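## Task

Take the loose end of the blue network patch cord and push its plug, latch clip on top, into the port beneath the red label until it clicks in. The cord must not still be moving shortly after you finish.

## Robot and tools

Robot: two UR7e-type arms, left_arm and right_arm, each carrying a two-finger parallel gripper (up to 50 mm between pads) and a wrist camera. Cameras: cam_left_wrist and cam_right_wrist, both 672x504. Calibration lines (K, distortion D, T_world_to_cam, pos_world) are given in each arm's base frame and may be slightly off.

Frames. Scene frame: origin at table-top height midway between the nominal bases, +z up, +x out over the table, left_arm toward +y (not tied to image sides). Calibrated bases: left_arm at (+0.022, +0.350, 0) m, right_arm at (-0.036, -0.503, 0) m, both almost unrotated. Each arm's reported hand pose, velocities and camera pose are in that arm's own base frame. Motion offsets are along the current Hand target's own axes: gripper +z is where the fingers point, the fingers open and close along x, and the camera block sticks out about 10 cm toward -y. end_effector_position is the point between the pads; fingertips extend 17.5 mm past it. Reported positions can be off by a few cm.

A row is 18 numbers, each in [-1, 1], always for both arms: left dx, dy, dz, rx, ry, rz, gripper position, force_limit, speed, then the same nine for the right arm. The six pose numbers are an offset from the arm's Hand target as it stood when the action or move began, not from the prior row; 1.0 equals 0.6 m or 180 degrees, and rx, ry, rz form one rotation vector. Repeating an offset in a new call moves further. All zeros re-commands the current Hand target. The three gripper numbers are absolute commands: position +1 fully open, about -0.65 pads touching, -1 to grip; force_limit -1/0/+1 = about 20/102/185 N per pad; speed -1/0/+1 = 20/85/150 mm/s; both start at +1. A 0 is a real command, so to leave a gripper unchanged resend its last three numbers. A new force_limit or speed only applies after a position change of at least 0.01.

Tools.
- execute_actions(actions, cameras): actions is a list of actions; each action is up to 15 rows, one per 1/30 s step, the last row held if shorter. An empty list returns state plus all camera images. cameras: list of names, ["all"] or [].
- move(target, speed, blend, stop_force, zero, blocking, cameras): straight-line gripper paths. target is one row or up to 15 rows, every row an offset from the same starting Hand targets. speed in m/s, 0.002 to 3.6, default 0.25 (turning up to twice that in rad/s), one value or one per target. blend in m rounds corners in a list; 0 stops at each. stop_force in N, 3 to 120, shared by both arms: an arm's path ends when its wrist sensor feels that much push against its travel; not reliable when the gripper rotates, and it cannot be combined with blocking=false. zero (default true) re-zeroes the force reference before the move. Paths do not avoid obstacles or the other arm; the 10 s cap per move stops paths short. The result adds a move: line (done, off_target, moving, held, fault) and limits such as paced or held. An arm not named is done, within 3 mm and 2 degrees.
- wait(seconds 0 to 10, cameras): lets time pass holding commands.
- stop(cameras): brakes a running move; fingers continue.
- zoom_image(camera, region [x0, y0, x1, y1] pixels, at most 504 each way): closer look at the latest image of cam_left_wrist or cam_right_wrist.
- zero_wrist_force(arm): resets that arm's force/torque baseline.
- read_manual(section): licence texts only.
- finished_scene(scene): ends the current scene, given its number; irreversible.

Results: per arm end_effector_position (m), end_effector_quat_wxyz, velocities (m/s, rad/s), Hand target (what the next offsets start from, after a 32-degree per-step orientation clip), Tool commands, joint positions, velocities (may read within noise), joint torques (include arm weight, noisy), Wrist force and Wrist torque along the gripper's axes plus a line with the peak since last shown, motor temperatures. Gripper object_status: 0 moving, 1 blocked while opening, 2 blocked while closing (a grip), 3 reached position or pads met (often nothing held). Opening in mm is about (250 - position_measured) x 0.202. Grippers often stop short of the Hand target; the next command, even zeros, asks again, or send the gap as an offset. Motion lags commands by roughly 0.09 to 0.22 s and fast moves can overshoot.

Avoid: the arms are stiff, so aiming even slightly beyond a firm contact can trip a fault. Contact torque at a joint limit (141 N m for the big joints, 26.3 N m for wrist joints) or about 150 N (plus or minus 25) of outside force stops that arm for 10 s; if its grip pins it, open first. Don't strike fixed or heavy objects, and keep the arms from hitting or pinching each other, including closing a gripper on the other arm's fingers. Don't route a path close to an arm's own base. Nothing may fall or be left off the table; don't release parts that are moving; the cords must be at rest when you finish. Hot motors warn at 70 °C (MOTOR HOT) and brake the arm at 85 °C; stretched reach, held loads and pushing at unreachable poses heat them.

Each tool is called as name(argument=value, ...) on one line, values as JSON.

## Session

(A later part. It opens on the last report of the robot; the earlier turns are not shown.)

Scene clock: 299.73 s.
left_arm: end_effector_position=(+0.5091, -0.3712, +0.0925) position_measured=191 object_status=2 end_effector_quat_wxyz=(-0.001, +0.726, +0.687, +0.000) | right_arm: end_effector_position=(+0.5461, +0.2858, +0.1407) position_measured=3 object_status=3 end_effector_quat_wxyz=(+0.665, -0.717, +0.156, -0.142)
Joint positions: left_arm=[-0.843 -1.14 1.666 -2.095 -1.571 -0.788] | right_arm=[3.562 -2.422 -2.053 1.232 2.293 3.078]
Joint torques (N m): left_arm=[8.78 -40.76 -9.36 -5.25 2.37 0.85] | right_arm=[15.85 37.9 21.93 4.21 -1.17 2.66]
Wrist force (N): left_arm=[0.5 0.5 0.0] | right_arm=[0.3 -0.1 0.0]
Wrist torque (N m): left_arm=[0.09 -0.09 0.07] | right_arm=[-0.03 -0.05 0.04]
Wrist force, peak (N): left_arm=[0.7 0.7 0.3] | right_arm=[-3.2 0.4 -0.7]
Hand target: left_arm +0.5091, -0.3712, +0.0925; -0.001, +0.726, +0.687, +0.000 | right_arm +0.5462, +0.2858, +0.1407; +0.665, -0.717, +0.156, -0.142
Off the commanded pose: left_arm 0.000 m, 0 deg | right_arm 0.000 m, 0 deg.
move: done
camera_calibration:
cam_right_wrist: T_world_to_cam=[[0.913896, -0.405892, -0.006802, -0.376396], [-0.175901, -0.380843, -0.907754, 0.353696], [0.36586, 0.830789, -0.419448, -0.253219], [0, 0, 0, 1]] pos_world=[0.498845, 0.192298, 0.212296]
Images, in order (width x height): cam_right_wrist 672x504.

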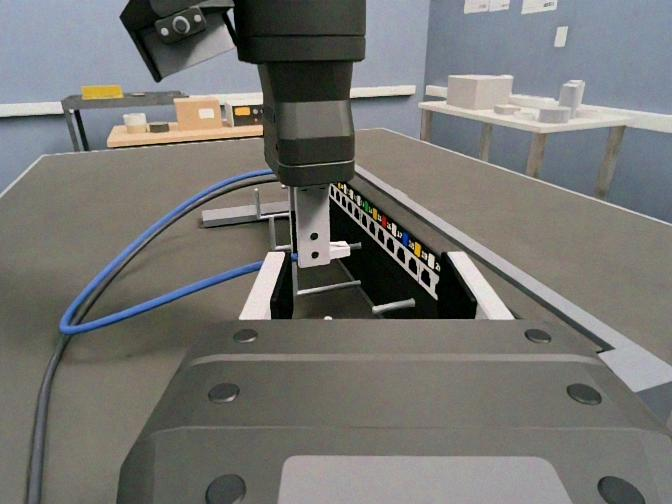

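move(target=[0,0,0,0,0,0,-1,-0.7,-0.8,-0.085,-0.085,-0.065,-0.06,0.06,0,1,1,1], speed=0.2, cameras=["cam_right_wrist"])

zoom_image(camera="cam_right_wrist", region=[270, 170, 450, 300])

Scene clock: 324.40 s.
left_arm: end_effector_position=(+0.5091, -0.3712, +0.0925) position_measured=191 object_status=2 end_effector_quat_wxyz=(-0.001, +0.726, +0.687, +0.000) | right_arm: end_effector_position=(+0.4855, +0.2749, +0.1947) position_measured=3 object_status=3 end_effector_quat_wxyz=(-0.577, +0.759, -0.231, +0.193)
Joint positions: left_arm=[-0.843 -1.14 1.666 -2.095 -1.571 -0.788] | right_arm=[3.741 -2.028 -2.411 1.018 1.911 3.018]
Joint torques (N m): left_arm=[8.7 -41.89 -10.98 -5.16 2.36 0.6] | right_arm=[13.91 40.55 -0.46 0.69 -1.09 2.6]
Wrist force (N): left_arm=[0.4 0.4 0.0] | right_arm=[0.5 -0.4 0.1]
Wrist torque (N m): left_arm=[0.09 -0.08 0.07] | right_arm=[-0.11 -0.03 0.02]
Wrist force, peak (N): left_arm=[0.7 0.8 0.3] | right_arm=[1.2 1.2 0.4]
Hand target: left_arm +0.5091, -0.3712, +0.0925; -0.001, +0.726, +0.687, +0.000 | right_arm +0.4855, +0.2749, +0.1947; -0.577, +0.759, -0.231, +0.193
Off the commanded pose: left_arm 0.000 m, 0 deg | right_arm 0.000 m, 0 deg.
move: done
camera_calibration:
cam_right_wrist: T_world_to_cam=[[0.822824, -0.567803, 0.0236913, -0.242216], [-0.314077, -0.489093, -0.813722, 0.466332], [0.473621, 0.662109, -0.580771, -0.173822], [0, 0, 0, 1]] pos_world=[0.428091, 0.205638, 0.284252]
Images, in order (width x height): cam_right_wrist 672x504.

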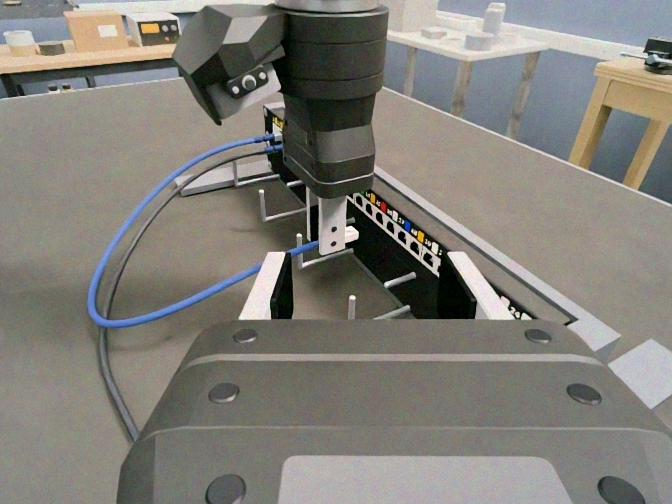

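Scaled by 2.800 from the camera's 672x504 image, which has a finer 960x720 frame.

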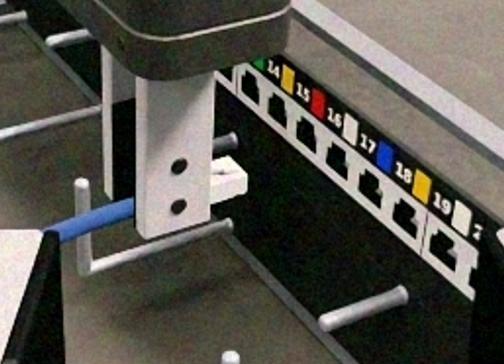

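zoom_image(camera="cam_right_wrist", region=[330, 180, 430, 260])

Scaled by 5.040 from the camera's 672x504 image, which has a finer 960x720 frame.

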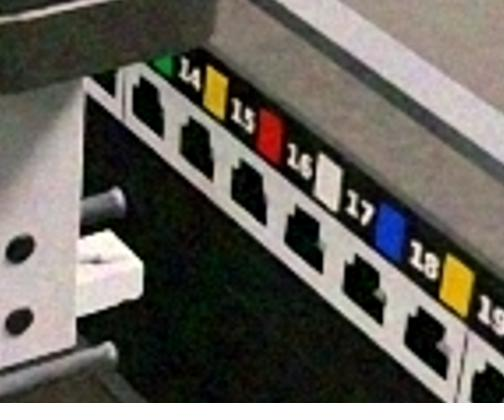

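move(target=[0.0142,0.033,-0.0017,0,0,0,-1,-0.7,-0.8,0,0,0,0,0,0,1,1,1], speed=0.08, cameras=["cam_right_wrist"])

zoom_image(camera="cam_right_wrist", region=[330, 180, 430, 260])

Scene clock: 344.43 s.
left_arm: end_effector_position=(+0.5294, -0.3638, +0.0935) position_measured=191 object_status=2 end_effector_quat_wxyz=(-0.001, +0.726, +0.687, +0.000) | right_arm: end_effector_position=(+0.4855, +0.2749, +0.1947) position_measured=3 object_status=3 end_effector_quat_wxyz=(-0.577, +0.759, -0.231, +0.193)
Joint positions: left_arm=[-0.811 -1.116 1.626 -2.079 -1.571 -0.756] | right_arm=[3.741 -2.028 -2.411 1.018 1.911 3.018]
Joint torques (N m): left_arm=[9.5 -35.94 -36.47 -0.41 0.54 1.22] | right_arm=[15.34 40.85 0.19 0.75 -1.17 2.55]
Motor temperatures (°C): left_arm=[36 46 48 48 47 38] | right_arm=[44 41 34 43 40 40]
Wrist force (N): left_arm=[0.4 0.5 -0.1] | right_arm=[0.4 -0.3 0.1]
Wrist torque (N m): left_arm=[0.10 -0.08 -0.04] | right_arm=[-0.10 -0.02 0.02]
Wrist force, peak (N): left_arm=[0.5 1.2 0.1] | right_arm=[0.7 -0.3 0.3]
Hand target: left_arm +0.5294, -0.3638, +0.0935; -0.001, +0.726, +0.687, +0.000 | right_arm +0.4855, +0.2749, +0.1947; -0.577, +0.759, -0.231, +0.193
Off the commanded pose: left_arm 0.000 m, 0 deg | right_arm 0.000 m, 0 deg.
move: done
camera_calibration:
cam_right_wrist: T_world_to_cam=[[0.82279, -0.567851, 0.0237028, -0.242139], [-0.314159, -0.489165, -0.813647, 0.466409], [0.473625, 0.662014, -0.580876, -0.173841], [0, 0, 0, 1]] pos_world=[0.428091, 0.205737, 0.284252]
Images, in order (width x height): cam_right_wrist 672x504.

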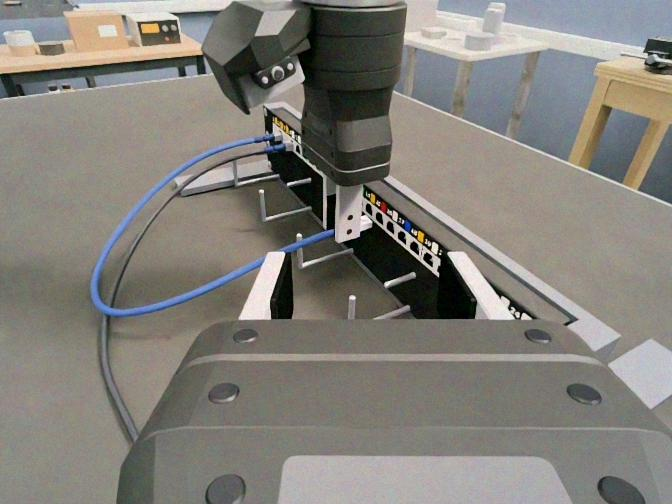

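Scaled by 5.040 from the camera's 672x504 image, which has a finer 960x720 frame.

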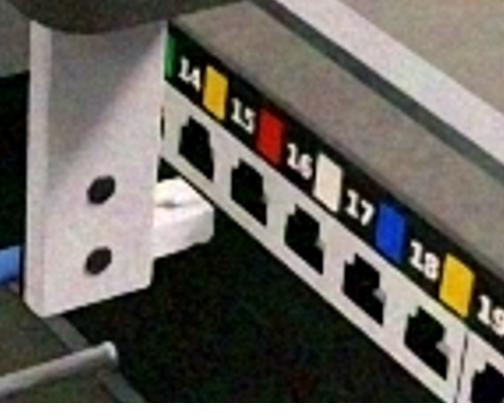

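move(target=[0,0,0,0,0,0,-1,-0.7,-0.8,0.02,0.02,0.109,0,0,0,1,1,1], speed=0.1, cameras=["cam_right_wrist"])

zoom_image(camera="cam_right_wrist", region=[330, 170, 430, 250])

Scene clock: 355.20 s.
left_arm: end_effector_position=(+0.5294, -0.3638, +0.0935) position_measured=191 object_status=2 end_effector_quat_wxyz=(-0.001, +0.726, +0.687, +0.000) | right_arm: end_effector_position=(+0.5303, +0.3167, +0.1665) position_measured=3 object_status=3 end_effector_quat_wxyz=(-0.577, +0.759, -0.231, +0.193)
Joint positions: left_arm=[-0.811 -1.116 1.626 -2.079 -1.571 -0.756] | right_arm=[3.765 -2.169 -2.254 1.004 1.888 3.025]
Joint torques (N m): left_arm=[10.77 -36.35 -38.19 -0.24 -0.82 1.37] | right_arm=[15.11 32.08 24.17 0.84 -1.06 2.65]
Wrist force (N): left_arm=[0.3 0.4 0.1] | right_arm=[0.3 0.1 0.2]
Wrist torque (N m): left_arm=[0.09 -0.07 -0.04] | right_arm=[-0.02 -0.03 0.00]
Wrist force, peak (N): left_arm=[0.5 0.9 0.6] | right_arm=[0.6 0.3 1.3]
Hand target: left_arm +0.5294, -0.3638, +0.0935; -0.001, +0.726, +0.687, +0.000 | right_arm +0.5304, +0.3168, +0.1665; -0.577, +0.759, -0.231, +0.193
Off the commanded pose: left_arm 0.000 m, 0 deg | right_arm 0.000 m, 0 deg.
move: done
camera_calibration:
cam_right_wrist: T_world_to_cam=[[0.82279, -0.567851, 0.0237028, -0.254734], [-0.314159, -0.489165, -0.813647, 0.477968], [0.473625, 0.662014, -0.580876, -0.239093], [0, 0, 0, 1]] pos_world=[0.472991, 0.247437, 0.256052]
Images, in order (width x height): cam_right_wrist 672x504.

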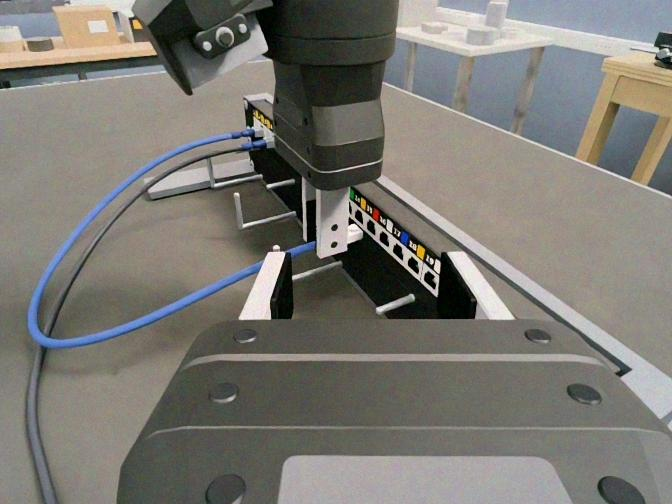

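Scaled by 5.040 from the camera's 672x504 image, which has a finer 960x720 frame.

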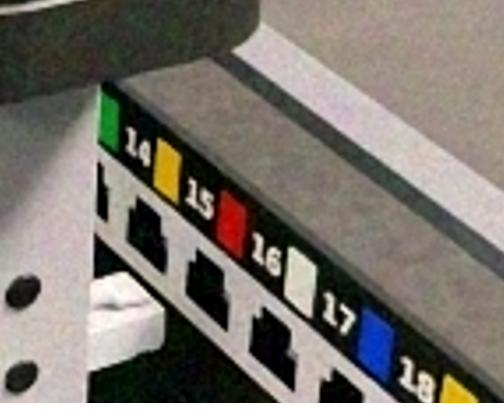

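move(target=[0,0,0,0,0,0,-1,-0.7,-0.8,0.085,0.07,0.02,0.06,-0.06,0,1,1,1], speed=0.12, cameras=["cam_right_wrist"])

zoom_image(camera="cam_right_wrist", region=[330, 180, 430, 260])

Scene clock: 366.63 s.
left_arm: end_effector_position=(+0.5294, -0.3638, +0.0935) position_measured=191 object_status=2 end_effector_quat_wxyz=(-0.001, +0.726, +0.687, +0.000) | right_arm: end_effector_position=(+0.5669, +0.2910, +0.1306) position_measured=3 object_status=3 end_effector_quat_wxyz=(-0.650, +0.725, -0.170, +0.152)
Joint positions: left_arm=[-0.811 -1.116 1.626 -2.079 -1.571 -0.756] | right_arm=[3.571 -2.432 -2.023 1.172 2.247 3.053]
Joint torques (N m): left_arm=[10.63 -36.33 -37.37 -0.34 -1.2 1.28] | right_arm=[0.32 46.38 12.57 2.47 0.9 0.09]
Wrist force (N): left_arm=[0.4 0.5 0.0] | right_arm=[0.5 -0.4 0.1]
Wrist torque (N m): left_arm=[0.11 -0.08 -0.03] | right_arm=[-0.08 -0.11 0.09]
Wrist force, peak (N): left_arm=[0.8 0.8 0.4] | right_arm=[1.0 3.2 0.4]
Hand target: left_arm +0.5294, -0.3638, +0.0935; -0.001, +0.726, +0.687, +0.000 | right_arm +0.5669, +0.2910, +0.1306; -0.650, +0.725, -0.170, +0.152 (not the last commanded pose)
Tool commands: left_gripper/position=-1.0 left_gripper/force_limit=-0.7 left_gripper/speed=-0.8 right_gripper/position=+1.0 right_gripper/force_limit=+1.0 right_gripper/speed=+1.0
Off the commanded pose: left_arm 0.000 m, 0 deg | right_arm 0.010 m, 3 deg.
FORCE FAULT: contact force on the right arm reached its limit, and that arm stopped. The contact can be on any part of that arm, not only on its tool. That arm's remaining commands of this call were not run. That arm is still stopped at the end of this call. That arm stays stopped for about 10 more seconds. Until then a move that you send moves the other arm only, and its call returns only when the move has ended. Once the stop has ended, the next robot result says so. If the stop ends while you think or write, that arm runs what you send next, counted from a new Hand target: where the arm stands when the stop ends. While its stop runs, that arm takes no new command, but its gripper still runs the gripper command that each later call begins with. Until it ends, the stop uses up actions while you think or wait. An arm that is not stopped still takes commands.
move: fault (right_arm)
camera_calibration:
cam_right_wrist: T_world_to_cam=[[0.899106, -0.43772, -0.00312428, -0.376112], [-0.19934, -0.403082, -0.89319, 0.367912], [0.389708, 0.803696, -0.449668, -0.271029], [0, 0, 0, 1]] pos_world=[0.517126, 0.201492, 0.205567]
Images, in order (width x height): cam_right_wrist 672x504.

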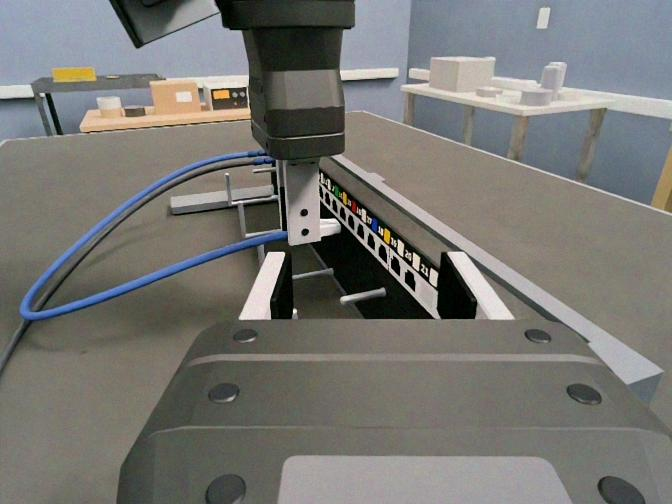

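Scaled by 5.040 from the camera's 672x504 image, which has a finer 960x720 frame.

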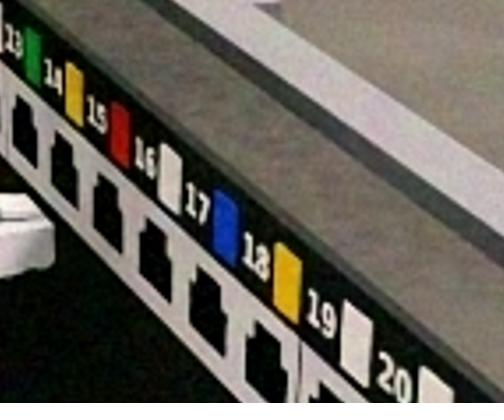

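wait(seconds=1)

Scene clock: 390.10 s.
left_arm: end_effector_position=(+0.5294, -0.3638, +0.0935) position_measured=191 object_status=2 end_effector_quat_wxyz=(-0.001, +0.726, +0.687, +0.000) | right_arm: end_effector_position=(+0.5669, +0.2910, +0.1306) position_measured=3 object_status=3 end_effector_quat_wxyz=(-0.650, +0.725, -0.170, +0.152)
Joint positions: left_arm=[-0.811 -1.116 1.626 -2.079 -1.571 -0.756] | right_arm=[3.571 -2.432 -2.023 1.172 2.247 3.053]
Joint torques (N m): left_arm=[8.66 -37.25 -37.15 -0.5 -1.45 1.58] | right_arm=[0.91 47.81 10.61 2.24 0.29 -0.03]
Wrist force (N): left_arm=[0.5 0.7 -0.1] | right_arm=[0.6 -0.6 -0.1]
Wrist torque (N m): left_arm=[0.13 -0.09 -0.03] | right_arm=[-0.10 -0.11 0.09]
Wrist force, peak (N): left_arm=[0.5 0.8 0.4] | right_arm=[0.8 -0.6 -0.3]
Hand target: left_arm +0.5294, -0.3638, +0.0935; -0.001, +0.726, +0.687, +0.000 | right_arm +0.5669, +0.2910, +0.1306; -0.650, +0.725, -0.170, +0.152 (not the last commanded pose)
Tool commands: left_gripper/position=-1.0 left_gripper/force_limit=-0.7 left_gripper/speed=-0.8 right_gripper/position=+1.0 right_gripper/force_limit=+1.0 right_gripper/speed=+1.0
Off the commanded pose: left_arm 0.000 m, 0 deg | right_arm 0.010 m, 3 deg.
FORCE FAULT, CONTINUED: the right arm's stop, for the force fault that an earlier result reported, is over. The rest of the stop counts as 20 of the actions that you can send in this scene. That arm's target is now where it stood when the stop ended, not its last command. That arm accepts commands again.
wait: 1.00 s; at rest from the start

move(target=[0,0,0,0,0,0,-1,-0.7,-0.8,-0.025,-0.035,-0.02,0,0,0,1,1,1], speed=0.08, cameras=["cam_right_wrist"])

zoom_image(camera="cam_right_wrist", region=[290, 180, 390, 260])

Scene clock: 393.90 s.
left_arm: end_effector_position=(+0.5294, -0.3638, +0.0935) position_measured=191 object_status=2 end_effector_quat_wxyz=(-0.001, +0.726, +0.687, +0.000) | right_arm: end_effector_position=(+0.5492, +0.2890, +0.1527) position_measured=3 object_status=3 end_effector_quat_wxyz=(-0.650, +0.725, -0.170, +0.152)
Joint positions: left_arm=[-0.811 -1.116 1.626 -2.079 -1.571 -0.756] | right_arm=[3.584 -2.362 -2.088 1.169 2.234 3.056]
Joint torques (N m): left_arm=[9.62 -36.28 -36.8 -0.41 -0.91 1.38] | right_arm=[15.73 52.69 -1.53 -0.02 -1.02 2.65]
Wrist force (N): left_arm=[0.3 0.7 0.4] | right_arm=[0.5 -0.6 -0.2]
Wrist torque (N m): left_arm=[0.14 -0.07 -0.04] | right_arm=[-0.10 -0.10 0.06]
Wrist force, peak (N): left_arm=[0.9 0.7 0.3] | right_arm=[0.2 -1.1 -0.5]
Hand target: left_arm +0.5294, -0.3638, +0.0935; -0.001, +0.726, +0.687, +0.000 | right_arm +0.5491, +0.2890, +0.1527; -0.650, +0.725, -0.170, +0.152
Off the commanded pose: left_arm 0.000 m, 0 deg | right_arm 0.000 m, 0 deg.
move: done
camera_calibration:
cam_right_wrist: T_world_to_cam=[[0.899106, -0.43772, -0.00312428, -0.361004], [-0.19934, -0.403082, -0.89319, 0.383317], [0.389708, 0.803696, -0.449668, -0.252586], [0, 0, 0, 1]] pos_world=[0.499426, 0.199492, 0.227667]
Images, in order (width x height): cam_right_wrist 672x504.

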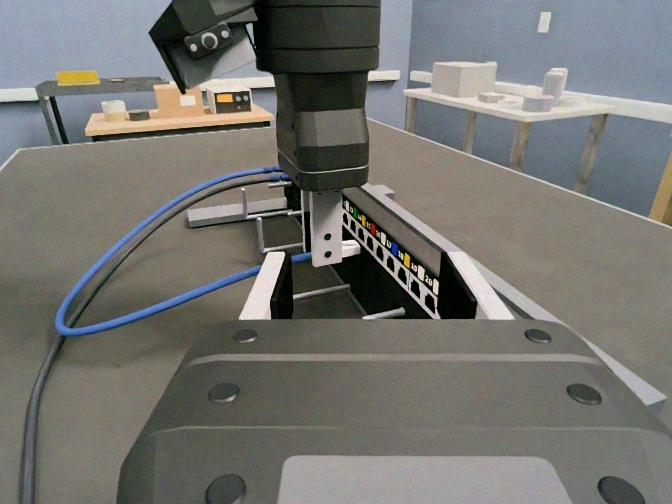

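Scaled by 5.040 from the camera's 672x504 image, which has a finer 960x720 frame.

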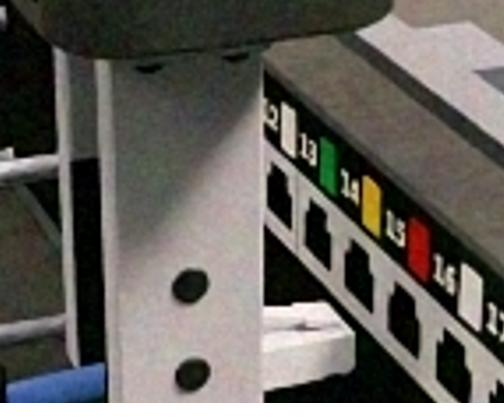

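move(target=[0,0.0233,0,0,0,0,-1,-0.7,-0.8,0,0,0,0,0,0,1,1,1], speed=0.01, stop_force=4, cameras=["cam_right_wrist"])

zoom_image(camera="cam_right_wrist", region=[330, 200, 410, 260])

Scene clock: 401.63 s.
left_arm: end_effector_position=(+0.5390, -0.3643, +0.0935) position_measured=191 object_status=2 end_effector_quat_wxyz=(-0.001, +0.726, +0.687, +0.000) | right_arm: end_effector_position=(+0.5491, +0.2890, +0.1527) position_measured=3 object_status=3 end_effector_quat_wxyz=(-0.650, +0.725, -0.170, +0.152)
Joint positions: left_arm=[-0.801 -1.098 1.599 -2.07 -1.571 -0.745] | right_arm=[3.584 -2.362 -2.088 1.169 2.234 3.056]
Joint torques (N m): left_arm=[-9.49 -56.74 -11.57 -5.11 0.66 -1.52] | right_arm=[15.43 53.32 -0.69 0.11 -1.15 0.83]
Wrist force (N): left_arm=[0.2 -2.0 0.4] | right_arm=[0.5 -0.5 -0.2]
Wrist torque (N m): left_arm=[0.07 -0.12 -0.03] | right_arm=[-0.08 -0.10 0.07]
Wrist force, peak (N): left_arm=[-1.2 -12.0 -0.6] | right_arm=[0.6 -0.7 -0.4]
Hand target: left_arm +0.5390, -0.3643, +0.0935; -0.001, +0.726, +0.687, +0.000 (not the last commanded pose) | right_arm +0.5491, +0.2890, +0.1527; -0.650, +0.725, -0.170, +0.152
Off the commanded pose: left_arm 0.004 m, 0 deg | right_arm 0.000 m, 0 deg.
move: contact (left_arm)
camera_calibration:
cam_right_wrist: T_world_to_cam=[[0.899106, -0.43772, -0.00312428, -0.361004], [-0.19934, -0.403082, -0.89319, 0.383406], [0.389708, 0.803696, -0.449668, -0.252541], [0, 0, 0, 1]] pos_world=[0.499426, 0.199492, 0.227767]
Images, in order (width x height): cam_right_wrist 672x504.

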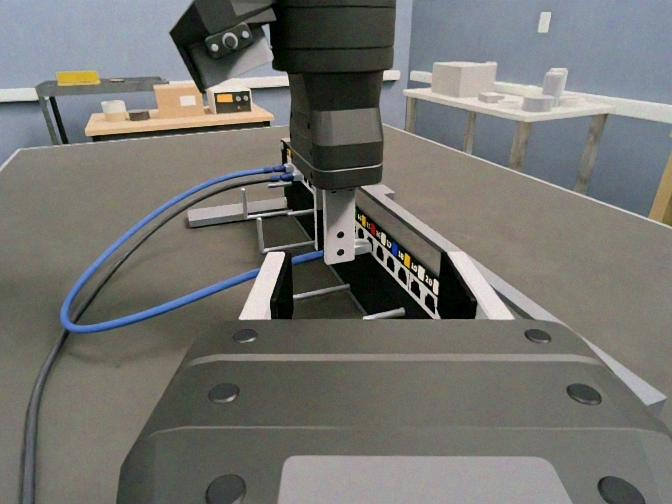

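Scaled by 6.300 from the camera's 672x504 image, which has a finer 960x720 frame.

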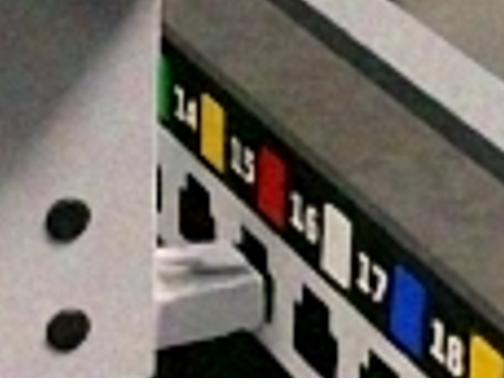

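move(target=[-0.003,-0.005,-0.0018,0,0,0,-1,-0.7,-0.8,0,0,0,0,0,0,1,1,1], speed=0.02)

move(target=[0,0.0133,0,0,0,0,-1,-0.7,-0.8,0,0,0,0,0,0,1,1,1], speed=0.01, stop_force=4, cameras=["cam_right_wrist"])

zoom_image(camera="cam_right_wrist", region=[330, 200, 410, 260])

Scene clock: 411.93 s.
left_arm: end_effector_position=(+0.5360, -0.3659, +0.0946) position_measured=191 object_status=2 end_effector_quat_wxyz=(-0.001, +0.726, +0.687, +0.000) | right_arm: end_effector_position=(+0.5491, +0.2890, +0.1527) position_measured=3 object_status=3 end_effector_quat_wxyz=(-0.650, +0.725, -0.170, +0.152)
Joint positions: left_arm=[-0.806 -1.103 1.603 -2.069 -1.571 -0.75] | right_arm=[3.584 -2.362 -2.088 1.169 2.234 3.056]
Joint torques (N m): left_arm=[-11.93 -56.84 -10.49 -0.34 1.27 -1.21] | right_arm=[15.92 52.39 -0.94 0.2 -1.09 -0.31]
Wrist force (N): left_arm=[0.3 0.7 0.3] | right_arm=[0.4 -0.3 -0.2]
Wrist torque (N m): left_arm=[0.14 -0.08 0.07] | right_arm=[-0.06 -0.09 0.06]
Wrist force, peak (N): left_arm=[0.0 -2.3 0.1] | right_arm=[0.7 -0.6 -0.3]
Hand target: left_arm +0.5359, -0.3659, +0.0946; -0.001, +0.726, +0.687, +0.000 | right_arm +0.5491, +0.2890, +0.1527; -0.650, +0.725, -0.170, +0.152
Off the commanded pose: left_arm 0.000 m, 0 deg | right_arm 0.000 m, 0 deg.
move: done

Scene clock: 413.43 s.
left_arm: end_effector_position=(+0.5437, -0.3663, +0.0946) position_measured=191 object_status=2 end_effector_quat_wxyz=(-0.001, +0.726, +0.687, +0.000) | right_arm: end_effector_position=(+0.5491, +0.2890, +0.1527) position_measured=3 object_status=3 end_effector_quat_wxyz=(-0.650, +0.725, -0.170, +0.152)
Joint positions: left_arm=[-0.798 -1.089 1.581 -2.061 -1.571 -0.742] | right_arm=[3.584 -2.362 -2.088 1.169 2.234 3.056]
Joint torques (N m): left_arm=[-0.45 -53.81 -11.69 -3.42 2.04 -1.32] | right_arm=[15.53 52.87 -1.13 0.15 -1.16 -1.12]
Wrist force (N): left_arm=[-2.9 -3.7 0.3] | right_arm=[0.5 -0.5 -0.3]
Wrist torque (N m): left_arm=[0.01 -0.20 0.04] | right_arm=[-0.08 -0.10 0.06]
Wrist force, peak (N): left_arm=[-3.4 -3.7 0.6] | right_arm=[0.7 -0.4 -0.3]
Hand target: left_arm +0.5437, -0.3664, +0.0946; -0.001, +0.726, +0.687, +0.000 | right_arm +0.5491, +0.2890, +0.1527; -0.650, +0.725, -0.170, +0.152
Off the commanded pose: left_arm 0.000 m, 0 deg | right_arm 0.000 m, 0 deg.
move: contact (left_arm)
camera_calibration:
cam_right_wrist: T_world_to_cam=[[0.899106, -0.43772, -0.00312428, -0.361004], [-0.19934, -0.403082, -0.89319, 0.383406], [0.389708, 0.803696, -0.449668, -0.252541], [0, 0, 0, 1]] pos_world=[0.499426, 0.199492, 0.227767]
Images, in order (width x height): cam_right_wrist 672x504.

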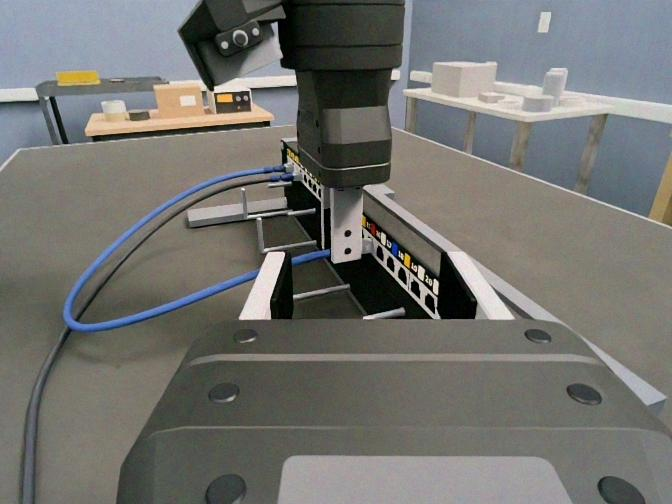

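Scaled by 6.300 from the camera's 672x504 image, which has a finer 960x720 frame.

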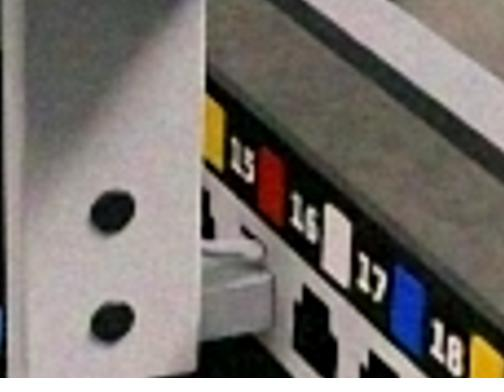

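move(target=[-0.0007,0.0,0,0,0,0,-1,-0.7,-0.8,0,0,0,0,0,0,1,1,1], speed=0.01)

move(target=[0,0.02,0,0,0,0,-1,-0.7,-0.8,0,0,0,0,0,0,1,1,1], speed=0.01, stop_force=10, cameras=["cam_right_wrist"])

zoom_image(camera="cam_right_wrist", region=[330, 200, 410, 260])

Scene clock: 419.80 s.
left_arm: end_effector_position=(+0.5436, -0.3668, +0.0946) position_measured=191 object_status=2 end_effector_quat_wxyz=(-0.001, +0.726, +0.687, +0.000) | right_arm: end_effector_position=(+0.5491, +0.2890, +0.1527) position_measured=3 object_status=3 end_effector_quat_wxyz=(-0.650, +0.725, -0.170, +0.152)
Joint positions: left_arm=[-0.798 -1.089 1.58 -2.061 -1.571 -0.743] | right_arm=[3.584 -2.362 -2.088 1.169 2.234 3.056]
Joint torques (N m): left_arm=[-10.25 -37.76 -37.18 -0.34 1.91 -1.44] | right_arm=[15.27 53.3 -1.4 0.24 -1.14 -2.07]
Wrist force (N): left_arm=[0.6 -0.9 0.4] | right_arm=[0.5 -0.6 -0.1]
Wrist torque (N m): left_arm=[0.11 -0.09 -0.01] | right_arm=[-0.09 -0.11 0.06]
Wrist force, peak (N): left_arm=[-3.2 -3.6 0.4] | right_arm=[0.5 -0.7 -0.5]
Hand target: left_arm +0.5436, -0.3668, +0.0946; -0.001, +0.726, +0.687, +0.000 | right_arm +0.5491, +0.2890, +0.1527; -0.650, +0.725, -0.170, +0.152
Off the commanded pose: left_arm 0.000 m, 0 deg | right_arm 0.000 m, 0 deg.
move: done

Scene clock: 421.37 s.
left_arm: end_effector_position=(+0.5476, -0.3670, +0.0946) position_measured=191 object_status=2 end_effector_quat_wxyz=(-0.001, +0.726, +0.687, +0.000) | right_arm: end_effector_position=(+0.5491, +0.2890, +0.1527) position_measured=3 object_status=3 end_effector_quat_wxyz=(-0.650, +0.725, -0.170, +0.152)
Joint positions: left_arm=[-0.794 -1.081 1.569 -2.057 -1.571 -0.739] | right_arm=[3.584 -2.362 -2.088 1.169 2.234 3.056]
Joint torques (N m): left_arm=[-10.49 -56.3 -10.9 -4.51 2.37 -1.19] | right_arm=[16.02 53.93 -1.26 0.13 -1.06 -1.94]
Wrist force (N): left_arm=[-0.2 0.2 -0.6] | right_arm=[0.5 -0.6 -0.3]
Wrist torque (N m): left_arm=[0.09 -0.14 -0.02] | right_arm=[-0.09 -0.10 0.06]
Wrist force, peak (N): left_arm=[0.1 -11.8 -0.4] | right_arm=[0.5 -0.5 -0.5]
Hand target: left_arm +0.5476, -0.3670, +0.0946; -0.001, +0.726, +0.687, +0.000 (not the last commanded pose) | right_arm +0.5491, +0.2890, +0.1527; -0.650, +0.725, -0.170, +0.152
Off the commanded pose: left_arm 0.008 m, 0 deg | right_arm 0.000 m, 0 deg.
move: contact (left_arm)
camera_calibration:
cam_right_wrist: T_world_to_cam=[[0.899106, -0.43772, -0.00312428, -0.361004], [-0.19934, -0.403082, -0.89319, 0.383406], [0.389708, 0.803696, -0.449668, -0.252541], [0, 0, 0, 1]] pos_world=[0.499426, 0.199492, 0.227767]
Images, in order (width x height): cam_right_wrist 672x504.

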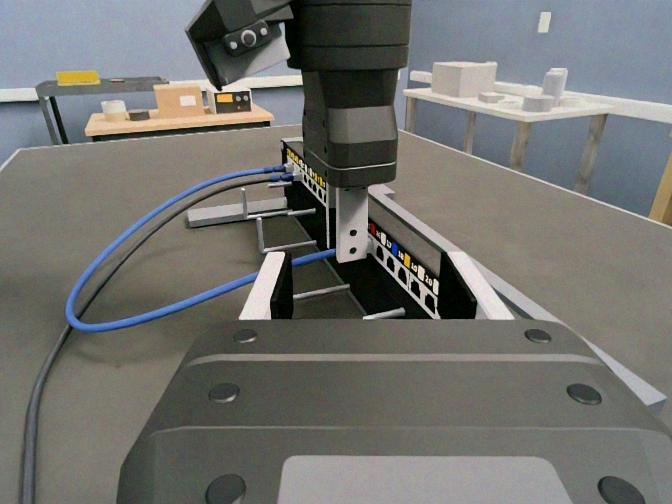

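Scaled by 6.300 from the camera's 672x504 image, which has a finer 960x720 frame.

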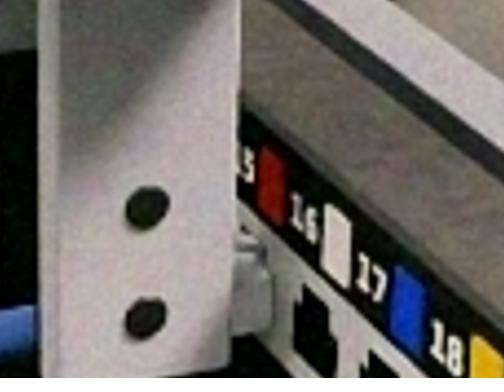

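move(target=[0,0.012,0,0,0,0,-1,-0.7,-0.8,0,0,0,0,0,0,1,1,1], speed=0.01, stop_force=25, cameras=["cam_right_wrist"])

zoom_image(camera="cam_right_wrist", region=[330, 200, 410, 260])

Scene clock: 426.23 s.
left_arm: end_effector_position=(+0.5487, -0.3671, +0.0945) position_measured=191 object_status=2 end_effector_quat_wxyz=(-0.001, +0.727, +0.687, +0.000) | right_arm: end_effector_position=(+0.5491, +0.2890, +0.1527) position_measured=3 object_status=3 end_effector_quat_wxyz=(-0.650, +0.725, -0.170, +0.152)
Joint positions: left_arm=[-0.793 -1.079 1.566 -2.055 -1.571 -0.737] | right_arm=[3.584 -2.362 -2.088 1.169 2.234 3.056]
Joint torques (N m): left_arm=[-4.57 -55.09 -14.72 -7.18 6.32 -1.35] | right_arm=[15.47 54.35 -1.1 0.14 -1.11 -1.86]
Wrist force (N): left_arm=[0.2 -22.2 -5.0] | right_arm=[0.6 -0.5 -0.3]
Wrist torque (N m): left_arm=[-0.19 -0.16 -0.03] | right_arm=[-0.08 -0.11 0.06]
Wrist force, peak (N): left_arm=[1.1 -31.9 -6.5] | right_arm=[0.6 -0.7 -0.4]
Hand target: left_arm +0.5487, -0.3671, +0.0945; -0.001, +0.727, +0.687, +0.000 (not the last commanded pose) | right_arm +0.5491, +0.2890, +0.1527; -0.650, +0.725, -0.170, +0.152
Off the commanded pose: left_arm 0.006 m, 0 deg | right_arm 0.000 m, 0 deg.
move: contact (left_arm)
camera_calibration:
cam_right_wrist: T_world_to_cam=[[0.899106, -0.43772, -0.00312428, -0.361004], [-0.19934, -0.403082, -0.89319, 0.383406], [0.389708, 0.803696, -0.449668, -0.252541], [0, 0, 0, 1]] pos_world=[0.499426, 0.199492, 0.227767]
Images, in order (width x height): cam_right_wrist 672x504.

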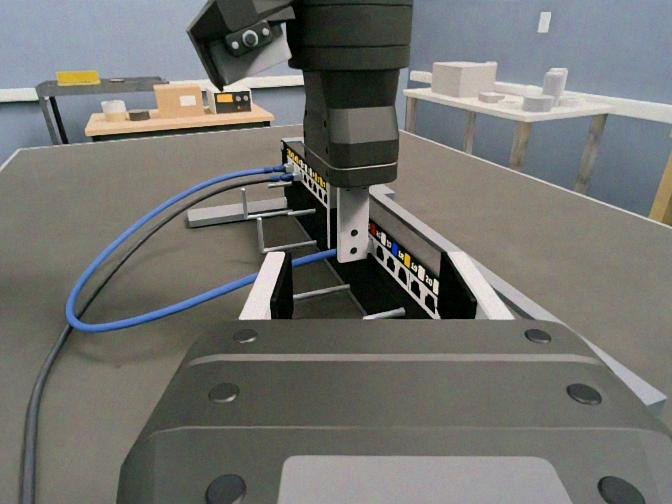

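Scaled by 6.300 from the camera's 672x504 image, which has a finer 960x720 frame.

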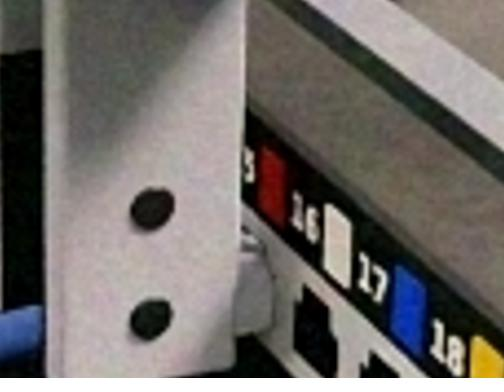

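move(target=[0,0.012,-0.0008,0,0,0,-1,-0.7,-0.8,0,0,0,0,0,0,1,1,1], speed=0.008, stop_force=35, cameras=["cam_right_wrist"])

zoom_image(camera="cam_right_wrist", region=[330, 200, 410, 260])

Scene clock: 435.83 s.
left_arm: end_effector_position=(+0.5559, -0.3675, +0.0950) position_measured=191 object_status=2 end_effector_quat_wxyz=(-0.001, +0.727, +0.687, +0.000) | right_arm: end_effector_position=(+0.5491, +0.2890, +0.1527) position_measured=3 object_status=3 end_effector_quat_wxyz=(-0.650, +0.725, -0.170, +0.152)
Joint positions: left_arm=[-0.786 -1.066 1.544 -2.047 -1.571 -0.73] | right_arm=[3.584 -2.362 -2.088 1.169 2.234 3.056]
Joint torques (N m): left_arm=[19.84 -40.1 -47.2 -4.94 6.81 1.26] | right_arm=[15.49 53.47 -0.8 0.11 -1.21 -1.8]
Wrist force (N): left_arm=[-0.2 -29.3 -0.6] | right_arm=[0.6 -0.5 -0.2]
Wrist torque (N m): left_arm=[-0.05 -0.12 -0.09] | right_arm=[-0.06 -0.11 0.06]
Wrist force, peak (N): left_arm=[2.1 -40.3 -7.6] | right_arm=[0.7 -0.6 -0.1]
Hand target: left_arm +0.5559, -0.3675, +0.0950; -0.001, +0.727, +0.687, +0.000 | right_arm +0.5491, +0.2890, +0.1527; -0.650, +0.725, -0.170, +0.152
Off the commanded pose: left_arm 0.000 m, 0 deg | right_arm 0.000 m, 0 deg.
move: done
camera_calibration:
cam_right_wrist: T_world_to_cam=[[0.899106, -0.43772, -0.00312428, -0.361004], [-0.19934, -0.403082, -0.89319, 0.383406], [0.389708, 0.803696, -0.449668, -0.252541], [0, 0, 0, 1]] pos_world=[0.499426, 0.199492, 0.227767]
Images, in order (width x height): cam_right_wrist 672x504.

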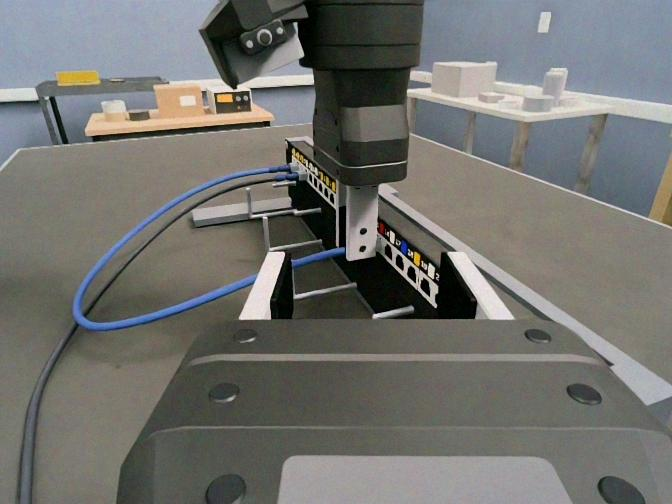

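Scaled by 6.300 from the camera's 672x504 image, which has a finer 960x720 frame.

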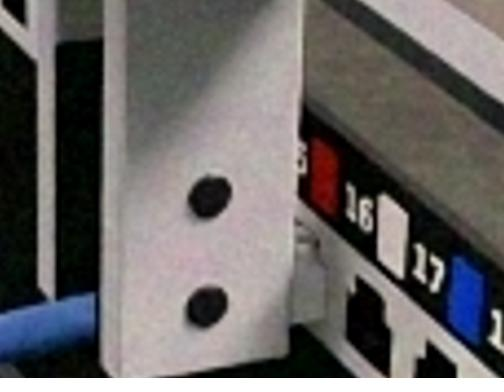

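zoom_image(camera="cam_right_wrist", region=[260, 140, 340, 200])

Scaled by 6.300 from the camera's 672x504 image, which has a finer 960x720 frame.

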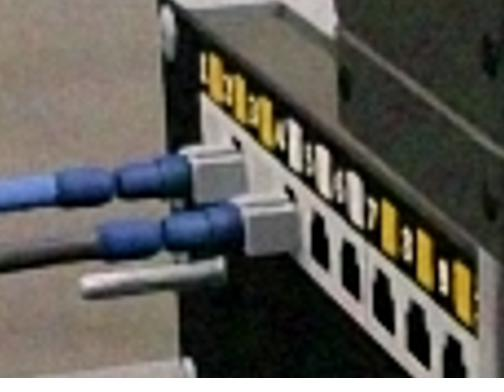

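move(target=[0,-0.0018,0,0,0,0,-1,-0.7,-0.8,0,0,0,0,0,0,1,1,1], speed=0.01)

move(target=[0,-0.009,0,0,0,0,-1,-0.7,-0.8,0,0,0,0,0,0,1,1,1], speed=0.006, stop_force=7, cameras=["cam_right_wrist"])

zoom_image(camera="cam_right_wrist", region=[330, 200, 410, 260])

Scene clock: 445.07 s.
left_arm: end_effector_position=(+0.5549, -0.3674, +0.0950) position_measured=191 object_status=2 end_effector_quat_wxyz=(-0.001, +0.727, +0.687, +0.000) | right_arm: end_effector_position=(+0.5491, +0.2890, +0.1527) position_measured=3 object_status=3 end_effector_quat_wxyz=(-0.650, +0.725, -0.170, +0.152)
Joint positions: left_arm=[-0.787 -1.068 1.547 -2.048 -1.571 -0.731] | right_arm=[3.584 -2.362 -2.088 1.169 2.234 3.056]
Joint torques (N m): left_arm=[-8.41 -58.37 -11.82 -5.44 3.02 -1.26] | right_arm=[15.13 52.91 -1.72 0.23 -1.16 -1.87]
Wrist force (N): left_arm=[-1.1 -2.8 0.1] | right_arm=[0.6 -0.6 -0.4]
Wrist torque (N m): left_arm=[0.03 -0.16 0.05] | right_arm=[-0.09 -0.11 0.06]
Wrist force, peak (N): left_arm=[0.0 -30.0 -0.2] | right_arm=[0.5 -0.7 -0.4]
Hand target: left_arm +0.5548, -0.3675, +0.0950; -0.001, +0.727, +0.687, +0.000 | right_arm +0.5491, +0.2890, +0.1527; -0.650, +0.725, -0.170, +0.152
Off the commanded pose: left_arm 0.000 m, 0 deg | right_arm 0.000 m, 0 deg.
move: done

Scene clock: 446.27 s.
left_arm: end_effector_position=(+0.5547, -0.3674, +0.0950) position_measured=191 object_status=2 end_effector_quat_wxyz=(-0.001, +0.727, +0.687, +0.000) | right_arm: end_effector_position=(+0.5491, +0.2890, +0.1527) position_measured=3 object_status=3 end_effector_quat_wxyz=(-0.650, +0.725, -0.170, +0.152)
Joint positions: left_arm=[-0.787 -1.069 1.548 -2.048 -1.571 -0.731] | right_arm=[3.584 -2.362 -2.088 1.169 2.234 3.056]
Joint torques (N m): left_arm=[7.99 -38.88 -37.32 -0.49 0.52 1.27] | right_arm=[15.12 53.56 -1.18 0.31 -1.24 -1.93]
Wrist force (N): left_arm=[1.9 1.4 0.5] | right_arm=[0.4 -0.4 -0.3]
Wrist torque (N m): left_arm=[0.16 -0.15 0.04] | right_arm=[-0.07 -0.08 0.06]
Wrist force, peak (N): left_arm=[0.1 5.1 -0.2] | right_arm=[0.6 -0.7 -0.3]
Hand target: left_arm +0.5547, -0.3674, +0.0950; -0.001, +0.727, +0.687, +0.000 (not the last commanded pose) | right_arm +0.5491, +0.2890, +0.1527; -0.650, +0.725, -0.170, +0.152
Off the commanded pose: left_arm 0.005 m, 0 deg | right_arm 0.000 m, 0 deg.
move: contact (left_arm)
camera_calibration:
cam_right_wrist: T_world_to_cam=[[0.899106, -0.43772, -0.00312428, -0.361004], [-0.19934, -0.403082, -0.89319, 0.383406], [0.389708, 0.803696, -0.449668, -0.252541], [0, 0, 0, 1]] pos_world=[0.499426, 0.199492, 0.227767]
Images, in order (width x height): cam_right_wrist 672x504.

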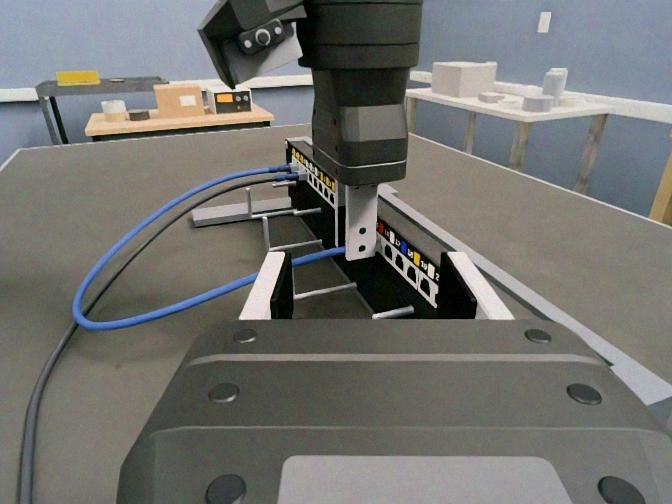

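Scaled by 6.300 from the camera's 672x504 image, which has a finer 960x720 frame.

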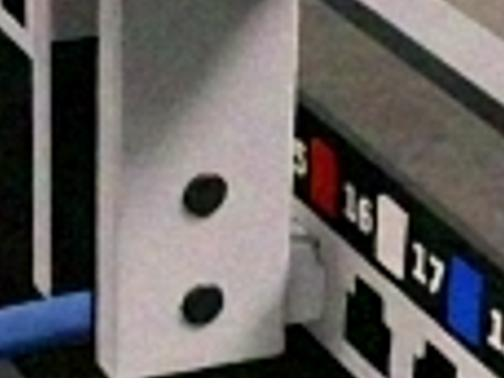

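move(target=[0,-0.006,0,0,0,0,-1,-0.7,-0.8,0,0,0,0,0,0,1,1,1], speed=0.006, stop_force=14, cameras=["cam_right_wrist"])

zoom_image(camera="cam_right_wrist", region=[330, 200, 410, 260])

Scene clock: 450.37 s.
left_arm: end_effector_position=(+0.5536, -0.3673, +0.0950) position_measured=191 object_status=2 end_effector_quat_wxyz=(-0.001, +0.726, +0.687, +0.000) | right_arm: end_effector_position=(+0.5491, +0.2890, +0.1527) position_measured=3 object_status=3 end_effector_quat_wxyz=(-0.650, +0.725, -0.170, +0.152)
Joint positions: left_arm=[-0.788 -1.071 1.551 -2.049 -1.571 -0.732] | right_arm=[3.584 -2.362 -2.088 1.169 2.234 3.056]
Joint torques (N m): left_arm=[6.49 -38 -34.05 1.56 -1.24 1.32] | right_arm=[15.17 53.25 -1.81 0.33 -1.11 -1.75]
Wrist force (N): left_arm=[0.4 13.7 -0.6] | right_arm=[0.3 -0.4 -0.3]
Wrist torque (N m): left_arm=[0.52 -0.18 0.08] | right_arm=[-0.08 -0.07 0.06]
Wrist force, peak (N): left_arm=[0.9 19.9 -0.9] | right_arm=[0.6 -0.7 -0.4]
Hand target: left_arm +0.5536, -0.3673, +0.0950; -0.001, +0.726, +0.687, +0.000 (not the last commanded pose) | right_arm +0.5491, +0.2890, +0.1527; -0.650, +0.725, -0.170, +0.152
Off the commanded pose: left_arm 0.002 m, 0 deg | right_arm 0.000 m, 0 deg.
move: contact (left_arm)
camera_calibration:
cam_right_wrist: T_world_to_cam=[[0.899106, -0.43772, -0.00312428, -0.361004], [-0.19934, -0.403082, -0.89319, 0.383406], [0.389708, 0.803696, -0.449668, -0.252541], [0, 0, 0, 1]] pos_world=[0.499426, 0.199492, 0.227767]
Images, in order (width x height): cam_right_wrist 672x504.

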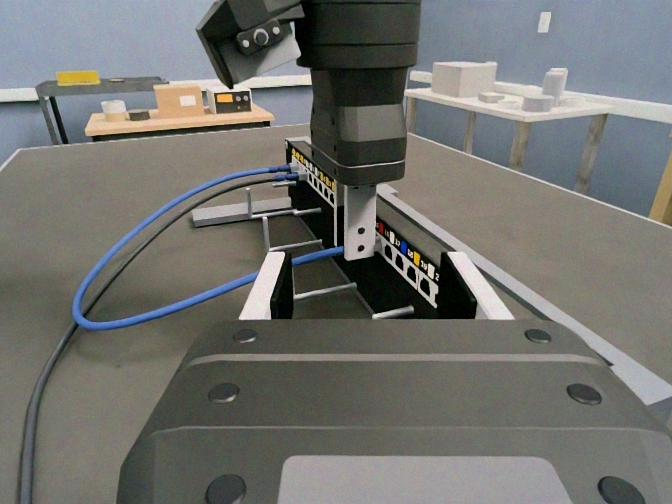

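Scaled by 6.300 from the camera's 672x504 image, which has a finer 960x720 frame.

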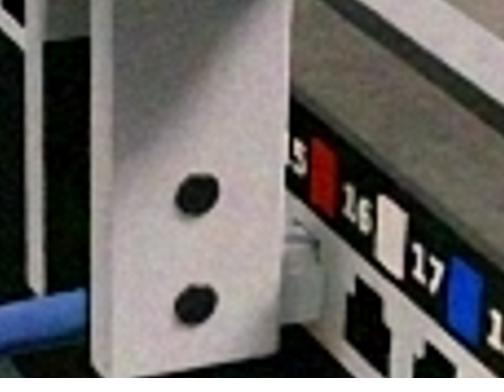

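move(target=[0,-0.007,0,0,0,0,-1,-0.7,-0.8,0,0,0,0,0,0,1,1,1], speed=0.005, stop_force=18, zero=false, cameras=["cam_right_wrist"])

zoom_image(camera="cam_right_wrist", region=[330, 200, 410, 260])

Scene clock: 458.33 s.
left_arm: end_effector_position=(+0.5534, -0.3673, +0.0950) position_measured=191 object_status=2 end_effector_quat_wxyz=(-0.001, +0.726, +0.687, +0.000) | right_arm: end_effector_position=(+0.5491, +0.2890, +0.1527) position_measured=3 object_status=3 end_effector_quat_wxyz=(-0.650, +0.725, -0.170, +0.152)
Joint positions: left_arm=[-0.788 -1.071 1.552 -2.05 -1.571 -0.733] | right_arm=[3.584 -2.362 -2.088 1.169 2.234 3.056]
Joint torques (N m): left_arm=[6.06 -37.22 -32.9 2.63 -1.31 1.14] | right_arm=[15.61 53.47 -0.37 0.25 -1.03 -1.93]
Wrist force (N): left_arm=[0.6 20.0 -0.4] | right_arm=[0.5 -0.5 -0.4]
Wrist torque (N m): left_arm=[0.62 -0.18 0.07] | right_arm=[-0.09 -0.10 0.06]
Wrist force, peak (N): left_arm=[-0.8 23.7 -0.8] | right_arm=[0.6 -0.7 -0.5]
Hand target: left_arm +0.5534, -0.3673, +0.0950; -0.001, +0.726, +0.687, +0.000 (not the last commanded pose) | right_arm +0.5491, +0.2890, +0.1527; -0.650, +0.725, -0.170, +0.152
Off the commanded pose: left_arm 0.004 m, 0 deg | right_arm 0.000 m, 0 deg.
move: contact (left_arm)
camera_calibration:
cam_right_wrist: T_world_to_cam=[[0.899106, -0.43772, -0.00312428, -0.361004], [-0.19934, -0.403082, -0.89319, 0.383406], [0.389708, 0.803696, -0.449668, -0.252541], [0, 0, 0, 1]] pos_world=[0.499426, 0.199492, 0.227767]
Images, in order (width x height): cam_right_wrist 672x504.

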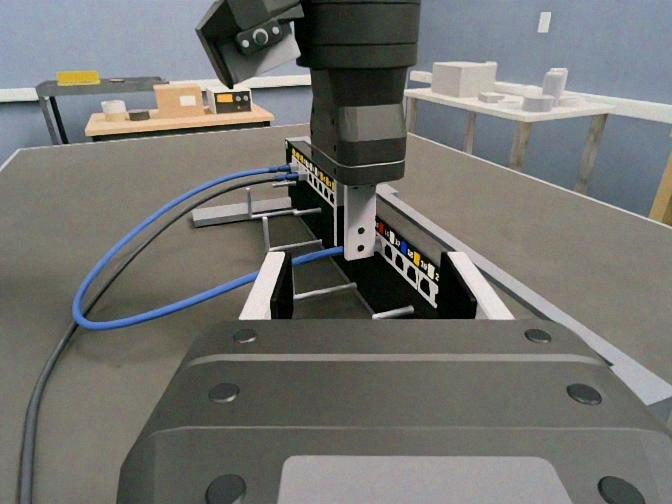

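Scaled by 6.300 from the camera's 672x504 image, which has a finer 960x720 frame.

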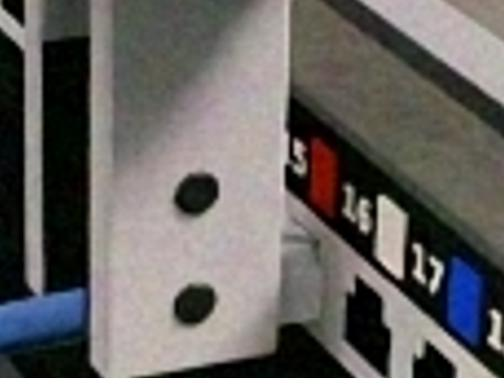

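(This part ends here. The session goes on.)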